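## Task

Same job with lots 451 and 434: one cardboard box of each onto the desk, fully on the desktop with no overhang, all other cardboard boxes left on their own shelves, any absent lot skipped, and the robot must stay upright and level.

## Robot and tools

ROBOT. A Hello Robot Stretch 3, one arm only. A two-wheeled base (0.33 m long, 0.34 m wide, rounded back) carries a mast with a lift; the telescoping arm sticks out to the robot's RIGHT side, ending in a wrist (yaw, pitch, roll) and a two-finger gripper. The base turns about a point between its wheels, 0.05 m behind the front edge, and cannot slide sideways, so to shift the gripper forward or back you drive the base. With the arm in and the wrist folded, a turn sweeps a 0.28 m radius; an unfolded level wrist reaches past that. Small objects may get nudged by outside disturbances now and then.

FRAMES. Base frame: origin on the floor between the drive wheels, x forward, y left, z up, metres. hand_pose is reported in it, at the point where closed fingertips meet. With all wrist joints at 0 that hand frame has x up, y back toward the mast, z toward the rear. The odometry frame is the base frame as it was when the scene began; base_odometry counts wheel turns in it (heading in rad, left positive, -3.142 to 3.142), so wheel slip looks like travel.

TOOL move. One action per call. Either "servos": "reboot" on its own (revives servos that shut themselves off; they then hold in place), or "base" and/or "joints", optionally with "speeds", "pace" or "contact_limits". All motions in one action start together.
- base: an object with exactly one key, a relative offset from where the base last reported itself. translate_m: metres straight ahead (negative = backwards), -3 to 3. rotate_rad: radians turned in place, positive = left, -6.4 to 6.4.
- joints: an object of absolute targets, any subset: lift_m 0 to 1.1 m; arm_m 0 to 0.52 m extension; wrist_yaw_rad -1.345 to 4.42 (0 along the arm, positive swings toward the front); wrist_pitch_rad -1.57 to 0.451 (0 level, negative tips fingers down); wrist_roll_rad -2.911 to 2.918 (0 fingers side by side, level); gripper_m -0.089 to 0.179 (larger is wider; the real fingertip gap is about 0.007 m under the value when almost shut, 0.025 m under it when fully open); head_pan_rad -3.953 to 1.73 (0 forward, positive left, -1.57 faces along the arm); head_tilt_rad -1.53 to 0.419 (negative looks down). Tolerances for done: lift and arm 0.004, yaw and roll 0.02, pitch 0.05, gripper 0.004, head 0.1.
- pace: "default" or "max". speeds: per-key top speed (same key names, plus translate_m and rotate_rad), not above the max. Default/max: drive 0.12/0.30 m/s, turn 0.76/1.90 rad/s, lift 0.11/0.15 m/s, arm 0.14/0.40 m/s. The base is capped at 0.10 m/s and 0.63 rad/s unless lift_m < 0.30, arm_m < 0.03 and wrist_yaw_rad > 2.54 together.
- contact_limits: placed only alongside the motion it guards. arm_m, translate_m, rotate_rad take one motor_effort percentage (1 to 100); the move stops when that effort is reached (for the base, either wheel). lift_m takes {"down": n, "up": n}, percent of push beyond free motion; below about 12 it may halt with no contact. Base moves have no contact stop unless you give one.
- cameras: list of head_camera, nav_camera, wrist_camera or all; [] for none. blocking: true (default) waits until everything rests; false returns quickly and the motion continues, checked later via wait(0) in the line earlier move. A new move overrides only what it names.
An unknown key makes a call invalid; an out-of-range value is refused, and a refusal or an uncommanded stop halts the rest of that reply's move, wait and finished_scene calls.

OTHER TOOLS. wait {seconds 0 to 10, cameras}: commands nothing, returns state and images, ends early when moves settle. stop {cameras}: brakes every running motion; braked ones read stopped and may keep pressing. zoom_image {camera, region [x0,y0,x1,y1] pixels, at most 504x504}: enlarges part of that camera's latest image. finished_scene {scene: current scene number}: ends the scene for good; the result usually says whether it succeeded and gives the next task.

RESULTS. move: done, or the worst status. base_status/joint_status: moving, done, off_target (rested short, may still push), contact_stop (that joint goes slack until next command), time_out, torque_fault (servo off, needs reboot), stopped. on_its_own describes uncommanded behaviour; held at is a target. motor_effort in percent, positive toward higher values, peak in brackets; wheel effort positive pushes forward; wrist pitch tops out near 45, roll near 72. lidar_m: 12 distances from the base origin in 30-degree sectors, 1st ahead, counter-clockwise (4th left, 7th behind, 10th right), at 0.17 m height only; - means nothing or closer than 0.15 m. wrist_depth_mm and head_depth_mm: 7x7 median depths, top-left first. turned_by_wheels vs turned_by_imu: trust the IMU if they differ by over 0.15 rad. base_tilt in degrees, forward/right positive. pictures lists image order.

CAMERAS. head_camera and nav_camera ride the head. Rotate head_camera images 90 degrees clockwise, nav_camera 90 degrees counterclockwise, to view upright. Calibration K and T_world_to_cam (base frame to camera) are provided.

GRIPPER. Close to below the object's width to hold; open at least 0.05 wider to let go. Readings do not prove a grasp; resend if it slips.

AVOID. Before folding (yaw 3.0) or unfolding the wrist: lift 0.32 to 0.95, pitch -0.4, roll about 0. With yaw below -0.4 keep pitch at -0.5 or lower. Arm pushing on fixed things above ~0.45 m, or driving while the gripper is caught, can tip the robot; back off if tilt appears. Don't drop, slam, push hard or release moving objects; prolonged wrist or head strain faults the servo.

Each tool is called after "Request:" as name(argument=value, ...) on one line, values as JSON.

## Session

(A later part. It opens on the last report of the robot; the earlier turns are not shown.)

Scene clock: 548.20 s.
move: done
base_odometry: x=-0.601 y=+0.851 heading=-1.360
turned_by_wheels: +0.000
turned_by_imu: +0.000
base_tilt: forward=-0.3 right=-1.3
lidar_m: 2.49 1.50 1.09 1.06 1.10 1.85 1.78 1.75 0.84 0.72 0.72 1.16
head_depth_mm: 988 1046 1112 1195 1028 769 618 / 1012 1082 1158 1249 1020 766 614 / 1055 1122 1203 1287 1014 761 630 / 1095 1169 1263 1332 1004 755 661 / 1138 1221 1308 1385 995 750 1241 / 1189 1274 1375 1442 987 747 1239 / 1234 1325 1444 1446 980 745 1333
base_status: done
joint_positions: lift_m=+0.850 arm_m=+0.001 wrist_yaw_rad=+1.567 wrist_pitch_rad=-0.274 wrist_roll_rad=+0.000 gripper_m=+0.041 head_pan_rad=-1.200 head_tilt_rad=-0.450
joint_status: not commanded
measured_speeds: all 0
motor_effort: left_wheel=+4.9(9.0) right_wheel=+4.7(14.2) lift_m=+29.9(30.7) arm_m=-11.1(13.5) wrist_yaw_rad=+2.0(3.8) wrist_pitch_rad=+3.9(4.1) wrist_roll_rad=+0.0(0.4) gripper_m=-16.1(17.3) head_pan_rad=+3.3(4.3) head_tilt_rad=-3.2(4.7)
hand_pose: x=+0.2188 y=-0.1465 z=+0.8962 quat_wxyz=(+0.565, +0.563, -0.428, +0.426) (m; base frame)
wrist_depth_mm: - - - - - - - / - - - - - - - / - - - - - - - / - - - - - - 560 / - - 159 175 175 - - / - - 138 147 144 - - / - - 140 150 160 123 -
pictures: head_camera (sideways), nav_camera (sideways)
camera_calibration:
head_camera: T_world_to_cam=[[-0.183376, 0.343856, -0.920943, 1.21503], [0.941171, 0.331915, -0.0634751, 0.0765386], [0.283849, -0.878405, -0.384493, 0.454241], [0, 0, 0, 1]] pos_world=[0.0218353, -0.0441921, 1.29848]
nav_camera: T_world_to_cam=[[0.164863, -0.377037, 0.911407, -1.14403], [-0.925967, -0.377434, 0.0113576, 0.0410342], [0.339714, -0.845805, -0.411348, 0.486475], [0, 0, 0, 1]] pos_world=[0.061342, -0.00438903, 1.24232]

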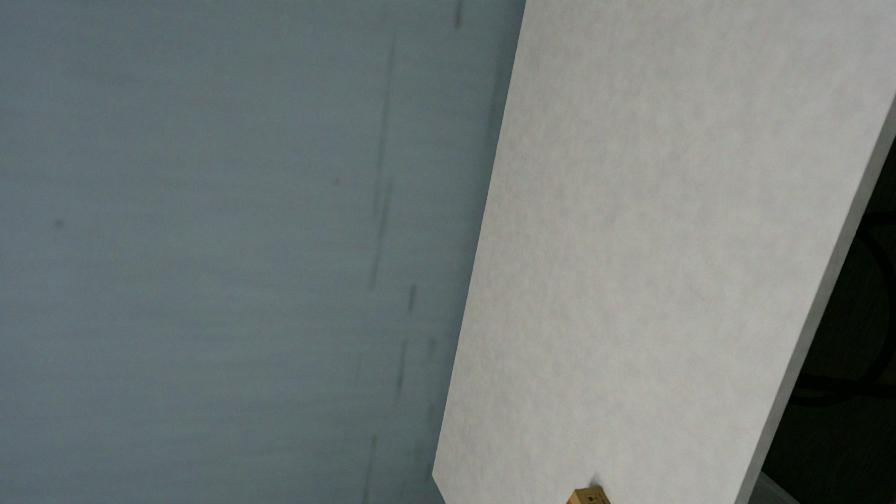

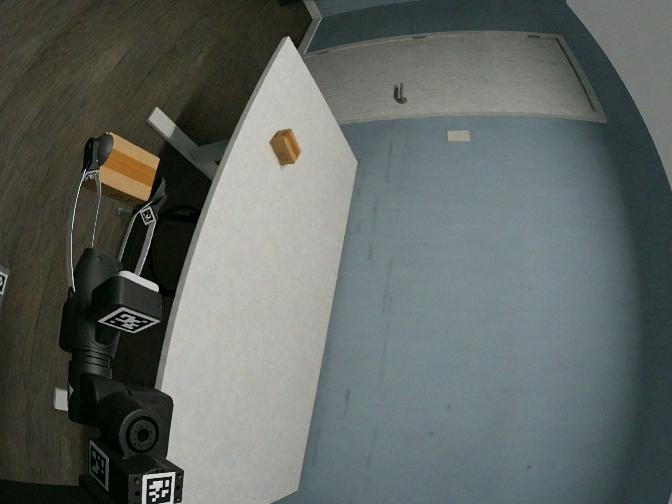

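Request:
move(base={"translate_m": 0.15}, joints={"wrist_yaw_rad": 0, "head_pan_rad": -1.5}, cameras=["wrist_camera"])

Request:
move(joints={"arm_m": 0.22}, contact_limits={"arm_m": 35}, cameras=["head_camera"])

Request:
move(joints={"lift_m": 0.73}, cameras=["wrist_camera"])

Scene clock: 564.67 s.
move: done
base_odometry: x=-0.569 y=+0.704 heading=-1.360
turned_by_wheels: +0.000
turned_by_imu: +0.000
base_tilt: forward=-0.5 right=-1.2
lidar_m: 2.35 1.50 1.09 1.06 1.09 2.00 1.93 1.75 0.91 0.70 0.64 1.70
head_depth_mm: 1002 1073 1161 1253 1035 771 619 / 1010 1083 1170 1260 1015 764 614 / 1012 1093 1172 1252 1006 760 451 / 1017 1099 1179 1264 1006 757 450 / 1022 1099 1190 1273 995 752 640 / 1028 1108 1188 1278 986 748 638 / 1038 1117 1205 1273 981 743 636
base_status: done
joint_positions: lift_m=+0.850 arm_m=+0.001 wrist_yaw_rad=+0.003 wrist_pitch_rad=-0.274 wrist_roll_rad=+0.000 gripper_m=+0.041 head_pan_rad=-1.502 head_tilt_rad=-0.450
joint_status: all done
measured_speeds: all 0
motor_effort: left_wheel=+0.5(9.7) right_wheel=+9.6(14.5) lift_m=+31.1(31.3) arm_m=-9.6(10.9) wrist_yaw_rad=-4.0(7.6) wrist_pitch_rad=+4.0(4.1) wrist_roll_rad=+0.1(0.3) gripper_m=-16.1(17.1) head_pan_rad=+0.0(4.6) head_tilt_rad=-2.1(3.0)
hand_pose: x=-0.0208 y=-0.3857 z=+0.8962 quat_wxyz=(+0.701, +0.098, -0.700, -0.096) (m; base frame)
wrist_depth_mm: - - - - - - - / - - - - - - - / - - - - - - - / - - - - - - - / - - 155 175 166 - - / - - 138 148 145 - - / - - 140 150 158 104 -
pictures: wrist_camera
camera_calibration:
wrist_camera: T_world_to_cam=[[-0.998879, -0.0429569, -0.0198934, -0.012906], [-0.00199936, 0.458133, -0.888881, 1.00587], [0.0472974, -0.887845, -0.457706, 0.234872], [0, 0, 0, 1]] pos_world=[-0.0219893, -0.252845, 1.00134]

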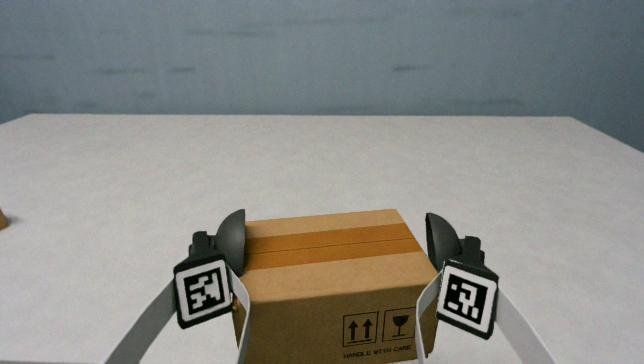

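Scene clock: 567.53 s.
move: done
base_odometry: x=-0.569 y=+0.704 heading=-1.360
turned_by_wheels: +0.000
turned_by_imu: +0.000
base_tilt: forward=-0.4 right=-1.3
lidar_m: 2.35 1.50 1.10 1.06 1.09 2.00 1.93 1.74 0.91 0.70 0.64 1.70
head_depth_mm: 1005 1077 1154 1259 1027 324 590 / 1010 1083 1163 1254 1020 363 615 / 1016 1088 1168 1259 478 382 611 / 1020 1097 1187 1268 1002 706 625 / 1026 1107 1184 1275 999 752 640 / 1032 1111 1197 1279 987 749 637 / 1039 1110 1203 1276 980 744 636
base_status: not commanded
joint_positions: lift_m=+0.850 arm_m=+0.220 wrist_yaw_rad=+0.003 wrist_pitch_rad=-0.274 wrist_roll_rad=+0.000 gripper_m=+0.041 head_pan_rad=-1.502 head_tilt_rad=-0.450
joint_status: all done
measured_speeds: all 0
motor_effort: left_wheel=+0.1(0.7) right_wheel=+10.2(11.1) lift_m=+30.5(31.4) arm_m=+13.2(15.2) wrist_yaw_rad=-3.9(4.5) wrist_pitch_rad=+4.0(4.1) wrist_roll_rad=-0.1(0.3) gripper_m=-16.0(17.0) head_pan_rad=+3.8(4.0) head_tilt_rad=-1.8(2.8)
contact_limits: arm_m 35 (drawing in: default 31, maximum 55; extending or still: default 40, maximum 69)
hand_pose: x=-0.0208 y=-0.6051 z=+0.8962 quat_wxyz=(+0.701, +0.098, -0.700, -0.096) (m; base frame)
wrist_depth_mm: - - - - - - - / - - - - - - - / - - - - - - - / - - - - - - - / - - 156 175 167 - - / - - 138 148 144 - - / - - 139 151 158 104 -
pictures: head_camera (sideways)
camera_calibration:
head_camera: T_world_to_cam=[[-0.0728289, 0.382833, -0.920942, 1.21434], [0.997296, 0.037093, -0.0634476, 0.0761051], [0.0098707, -0.923073, -0.384499, 0.455971], [0, 0, 0, 1]] pos_world=[0.00803869, -0.0468163, 1.29848]

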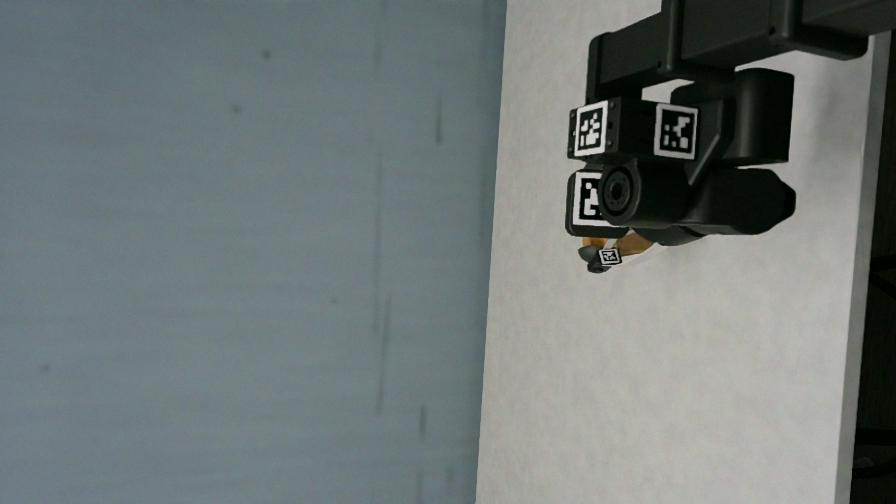

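Scene clock: 569.47 s.
move: done
base_odometry: x=-0.569 y=+0.704 heading=-1.360
turned_by_wheels: +0.000
turned_by_imu: +0.000
base_tilt: forward=-0.3 right=-1.2
lidar_m: 2.34 1.49 1.10 1.06 1.10 2.00 1.93 1.74 0.91 0.70 0.64 1.70
head_depth_mm: 1001 1077 1155 1254 1028 772 584 / 1008 1081 1163 1258 1027 765 405 / 1017 1089 1169 1251 1016 667 419 / 1022 1095 1184 1264 1013 692 595 / 1028 1101 1191 1280 995 753 640 / 1032 1110 1186 1275 993 746 637 / 1045 1120 1208 1273 982 745 636
base_status: not commanded
joint_positions: lift_m=+0.730 arm_m=+0.220 wrist_yaw_rad=+0.003 wrist_pitch_rad=-0.274 wrist_roll_rad=+0.000 gripper_m=+0.041 head_pan_rad=-1.500 head_tilt_rad=-0.450
joint_status: all done
measured_speeds: all 0
motor_effort: left_wheel=+0.2(0.7) right_wheel=+10.2(11.1) lift_m=+23.7(29.5) arm_m=+10.0(12.8) wrist_yaw_rad=-2.6(4.0) wrist_pitch_rad=+4.0(4.1) wrist_roll_rad=+0.1(0.3) gripper_m=-16.5(16.9) head_pan_rad=+3.8(4.0) head_tilt_rad=-1.2(2.3)
contact_limits: arm_m 35 (drawing in: default 31, maximum 55; extending or still: default 40, maximum 69)
hand_pose: x=-0.0208 y=-0.6051 z=+0.7762 quat_wxyz=(+0.701, +0.098, -0.700, -0.096) (m; base frame)
wrist_depth_mm: - - - - - - - / - - - - - - - / - - - - - - - / - - - - - - - / - - 155 175 166 - - / - - 138 148 144 - - / - - 139 151 158 104 -
pictures: wrist_camera
camera_calibration:
wrist_camera: T_world_to_cam=[[-0.998879, -0.0429507, -0.0198967, -0.0247141], [-0.002002, 0.458292, -0.888799, 0.999628], [0.0472931, -0.887763, -0.457864, -0.014713], [0, 0, 0, 1]] pos_world=[-0.0219893, -0.472245, 0.881241]

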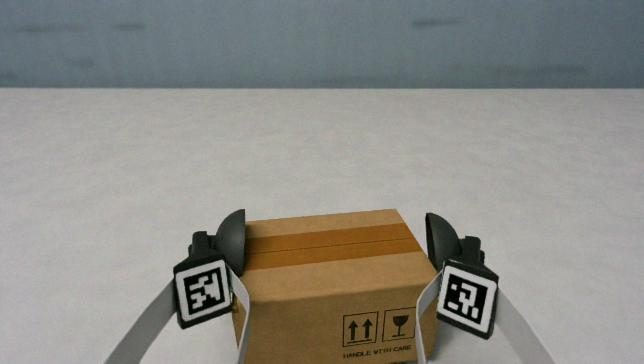

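Request:
move(joints={"lift_m": 0.698}, speeds={"lift_m": 0.03}, contact_limits={"lift_m": {"down": 13}}, cameras=["wrist_camera"])

Scene clock: 576.77 s.
move: done
base_odometry: x=-0.569 y=+0.704 heading=-1.360
turned_by_wheels: +0.000
turned_by_imu: +0.000
base_tilt: forward=-0.3 right=-1.4
lidar_m: 2.35 1.50 1.10 1.05 1.09 2.00 1.93 1.74 0.91 0.70 0.64 1.70
head_depth_mm: 1005 1076 1159 1252 1031 772 616 / 1012 1083 1159 1262 1022 766 424 / 1015 1091 1172 1262 1017 713 432 / 1022 1095 1183 1271 1005 709 592 / 1024 1097 1191 1273 1001 754 642 / 1031 1107 1200 1288 989 749 639 / 1038 1118 1203 1277 982 744 636
base_status: not commanded
joint_positions: lift_m=+0.698 arm_m=+0.220 wrist_yaw_rad=+0.003 wrist_pitch_rad=-0.182 wrist_roll_rad=+0.000 gripper_m=+0.041 head_pan_rad=-1.500 head_tilt_rad=-0.450
joint_status: all done
measured_speeds: all 0
on_its_own: wrist_pitch_rad is at rest, and its effort (-13.0) is outside its rest range (-8 to +12)
motor_effort: left_wheel=+0.5(0.8) right_wheel=+9.4(10.8) lift_m=+15.3(26.2) arm_m=+3.0(5.3) wrist_yaw_rad=-2.0(4.8) wrist_pitch_rad=-13.0(13.4) wrist_roll_rad=-0.3(0.3) gripper_m=-16.3(17.0) head_pan_rad=+3.0(4.1) head_tilt_rad=-0.9(2.1)
contact_limits: arm_m 35 (drawing in: default 31, maximum 55; extending or still: default 40, maximum 69); lift_m down 13 (down: maximum 72; up: maximum 65)
hand_pose: x=-0.0208 y=-0.6126 z=+0.7666 quat_wxyz=(+0.705, +0.066, -0.704, -0.064) (m; base frame)
wrist_depth_mm: - - - - - - - / - - - - - - - / - - - - - - - / - - - - - - - / - - 154 175 165 - - / - - 135 143 143 - - / - - 139 147 154 112 -
pictures: wrist_camera
camera_calibration:
wrist_camera: T_world_to_cam=[[-0.99887, -0.0446005, -0.0164063, -0.0288622], [-0.00150005, 0.374652, -0.927164, 0.972774], [0.0474986, -0.926092, -0.374296, -0.113277], [0, 0, 0, 1]] pos_world=[-0.0219898, -0.470644, 0.859049]

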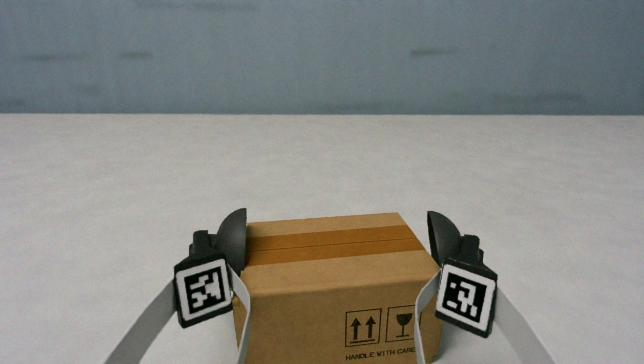

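Request:
move(joints={"lift_m": 0.71}, cameras=[])

Request:
move(joints={"gripper_m": 0.17}, cameras=[])

Request:
move(joints={"arm_m": 0.0, "head_pan_rad": -1.3}, cameras=["head_camera","nav_camera"])

Scene clock: 585.90 s.
move: done
base_odometry: x=-0.569 y=+0.704 heading=-1.360
turned_by_wheels: +0.000
turned_by_imu: +0.000
base_tilt: forward=-0.3 right=-1.1
lidar_m: 2.35 1.50 1.10 1.06 1.09 2.00 1.93 1.75 0.91 0.70 0.64 1.70
head_depth_mm: 1004 1080 1153 1247 1030 773 602 / 1006 1081 1162 1263 1018 765 421 / 1019 1087 1172 1259 1015 713 430 / 1016 1097 1175 1268 1001 705 592 / 1026 1100 1188 1279 995 750 641 / 1034 1106 1193 1282 985 749 638 / 1037 1113 1203 1279 979 742 633
base_status: not commanded
joint_positions: lift_m=+0.710 arm_m=+0.220 wrist_yaw_rad=+0.002 wrist_pitch_rad=-0.222 wrist_roll_rad=+0.000 gripper_m=+0.041 head_pan_rad=-1.500 head_tilt_rad=-0.450
joint_status: all done
measured_speeds: all 0
motor_effort: left_wheel=+0.3(0.5) right_wheel=+9.4(9.7) lift_m=+26.6(30.2) arm_m=-2.9(2.9) wrist_yaw_rad=-2.5(3.7) wrist_pitch_rad=-5.6(12.9) wrist_roll_rad=-0.3(0.3) gripper_m=-16.3(16.8) head_pan_rad=+3.3(3.9) head_tilt_rad=-0.9(1.3)
contact_limits: arm_m 35 (drawing in: default 31, maximum 55; extending or still: default 40, maximum 69)
hand_pose: x=-0.0210 y=-0.6097 z=+0.7689 quat_wxyz=(+0.703, +0.079, -0.702, -0.078) (m; base frame)
wrist_depth_mm: - - - - - - - / - - - - - - - / - - - - - - - / - - - - - - - / - - 154 174 166 - - / - - 137 146 145 - - / - - 140 150 157 104 -
pictures: none
No camera images: "cameras" was empty.

Scene clock: 587.73 s.
move: done
base_odometry: x=-0.569 y=+0.704 heading=-1.360
turned_by_wheels: +0.000
turned_by_imu: +0.000
base_tilt: forward=-0.5 right=-1.2
lidar_m: 2.35 1.50 1.10 1.05 1.09 2.00 1.93 1.74 0.91 0.70 0.64 1.70
head_depth_mm: 1009 1079 1153 1251 1032 773 602 / 1013 1088 1162 1258 1019 767 421 / 1015 1090 1164 1255 1010 717 430 / 1021 1094 1182 1262 1005 716 591 / 1025 1100 1191 1273 998 727 641 / 1033 1106 1194 1280 986 749 637 / 1041 1115 1206 1275 978 745 636
base_status: not commanded
joint_positions: lift_m=+0.710 arm_m=+0.220 wrist_yaw_rad=-0.001 wrist_pitch_rad=-0.263 wrist_roll_rad=+0.000 gripper_m=+0.170 head_pan_rad=-1.500 head_tilt_rad=-0.450
joint_status: all done
measured_speeds: all 0
motor_effort: left_wheel=+0.3(0.7) right_wheel=+8.8(10.0) lift_m=+23.5(27.4) arm_m=-4.7(5.6) wrist_yaw_rad=-0.1(2.9) wrist_pitch_rad=+2.1(5.7) wrist_roll_rad=+0.0(0.5) gripper_m=+0.6(82.9) head_pan_rad=+3.0(4.0) head_tilt_rad=-0.5(1.5)
contact_limits: arm_m 35 (drawing in: default 31, maximum 55; extending or still: default 40, maximum 69)
hand_pose: x=-0.0216 y=-0.6061 z=+0.7587 quat_wxyz=(+0.701, +0.093, -0.701, -0.093) (m; base frame)
wrist_depth_mm: - - - - - - - / - - - - - - - / - - - - - - - / - - - 181 - - - / - 143 156 156 155 - - / - 124 139 144 150 - - / - - 150 155 161 - 106
pictures: none
No camera images: "cameras" was empty.

Scene clock: 590.60 s.
move: done
base_odometry: x=-0.569 y=+0.704 heading=-1.360
turned_by_wheels: +0.000
turned_by_imu: +0.000
base_tilt: forward=-0.4 right=-1.2
lidar_m: 2.35 1.50 1.10 1.05 1.09 2.00 1.93 1.74 0.91 0.70 0.64 1.70
head_depth_mm: 982 1040 1112 1201 1027 771 617 / 1004 1072 1145 1233 1026 700 613 / 1031 1099 1184 1266 1010 759 628 / 1059 1132 1220 1303 1006 756 628 / 1085 1165 1258 1334 996 750 662 / 1118 1196 1302 1366 988 750 1238 / 1153 1240 1338 1410 979 744 1274
base_status: not commanded
joint_positions: lift_m=+0.710 arm_m=+0.001 wrist_yaw_rad=-0.001 wrist_pitch_rad=-0.264 wrist_roll_rad=+0.000 gripper_m=+0.170 head_pan_rad=-1.298 head_tilt_rad=-0.450
joint_status: all done
measured_speeds: all 0
motor_effort: left_wheel=+0.0(0.7) right_wheel=+9.0(9.9) lift_m=+25.7(25.8) arm_m=-12.0(14.4) wrist_yaw_rad=-1.2(1.7) wrist_pitch_rad=+2.1(2.2) wrist_roll_rad=-0.3(0.4) gripper_m=+0.8(1.3) head_pan_rad=-3.0(5.2) head_tilt_rad=-0.4(1.3)
hand_pose: x=-0.0216 y=-0.3866 z=+0.7586 quat_wxyz=(+0.701, +0.093, -0.701, -0.094) (m; base frame)
wrist_depth_mm: - - - - - - - / - - - - - - - / - - - 345 - - - / - - - - - - - / - 143 - - - - - / 117 126 - - - 134 138 / 116 953 - - - 961 106
pictures: head_camera (sideways), nav_camera (sideways)
camera_calibration:
head_camera: T_world_to_cam=[[-0.148686, 0.360194, -0.920952, 1.21481], [0.969219, 0.237886, -0.0634385, 0.0763146], [0.196232, -0.902037, -0.384477, 0.454796], [0, 0, 0, 1]] pos_world=[0.0174139, -0.0454783, 1.29848]
nav_camera: T_world_to_cam=[[0.12707, -0.391394, 0.911408, -1.14378], [-0.95856, -0.284663, 0.0113987, 0.0412246], [0.254982, -0.875087, -0.411347, 0.487025], [0, 0, 0, 1]] pos_world=[0.060674, -0.00974555, 1.24232]

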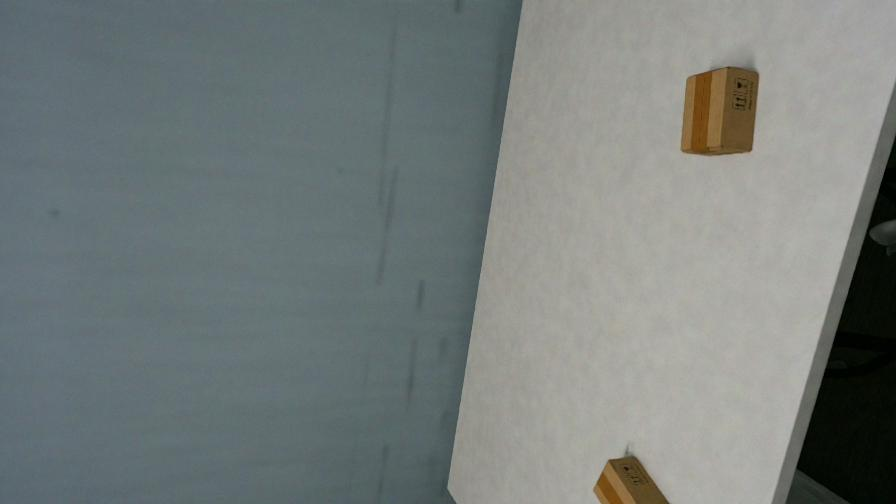

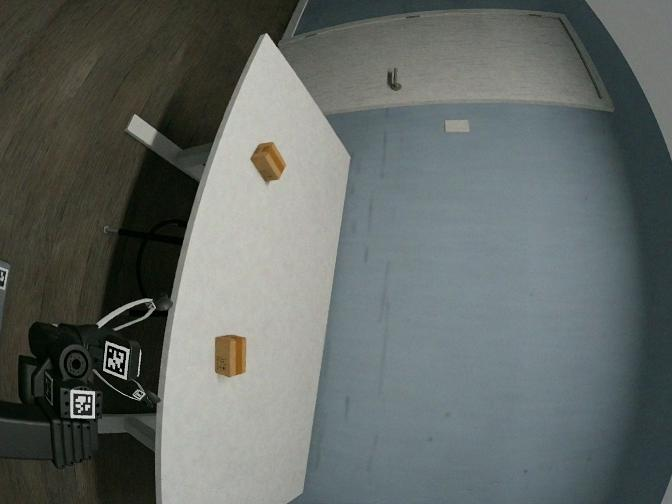

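Request:
finished_scene(scene=2)

The scene is finished: the task was done.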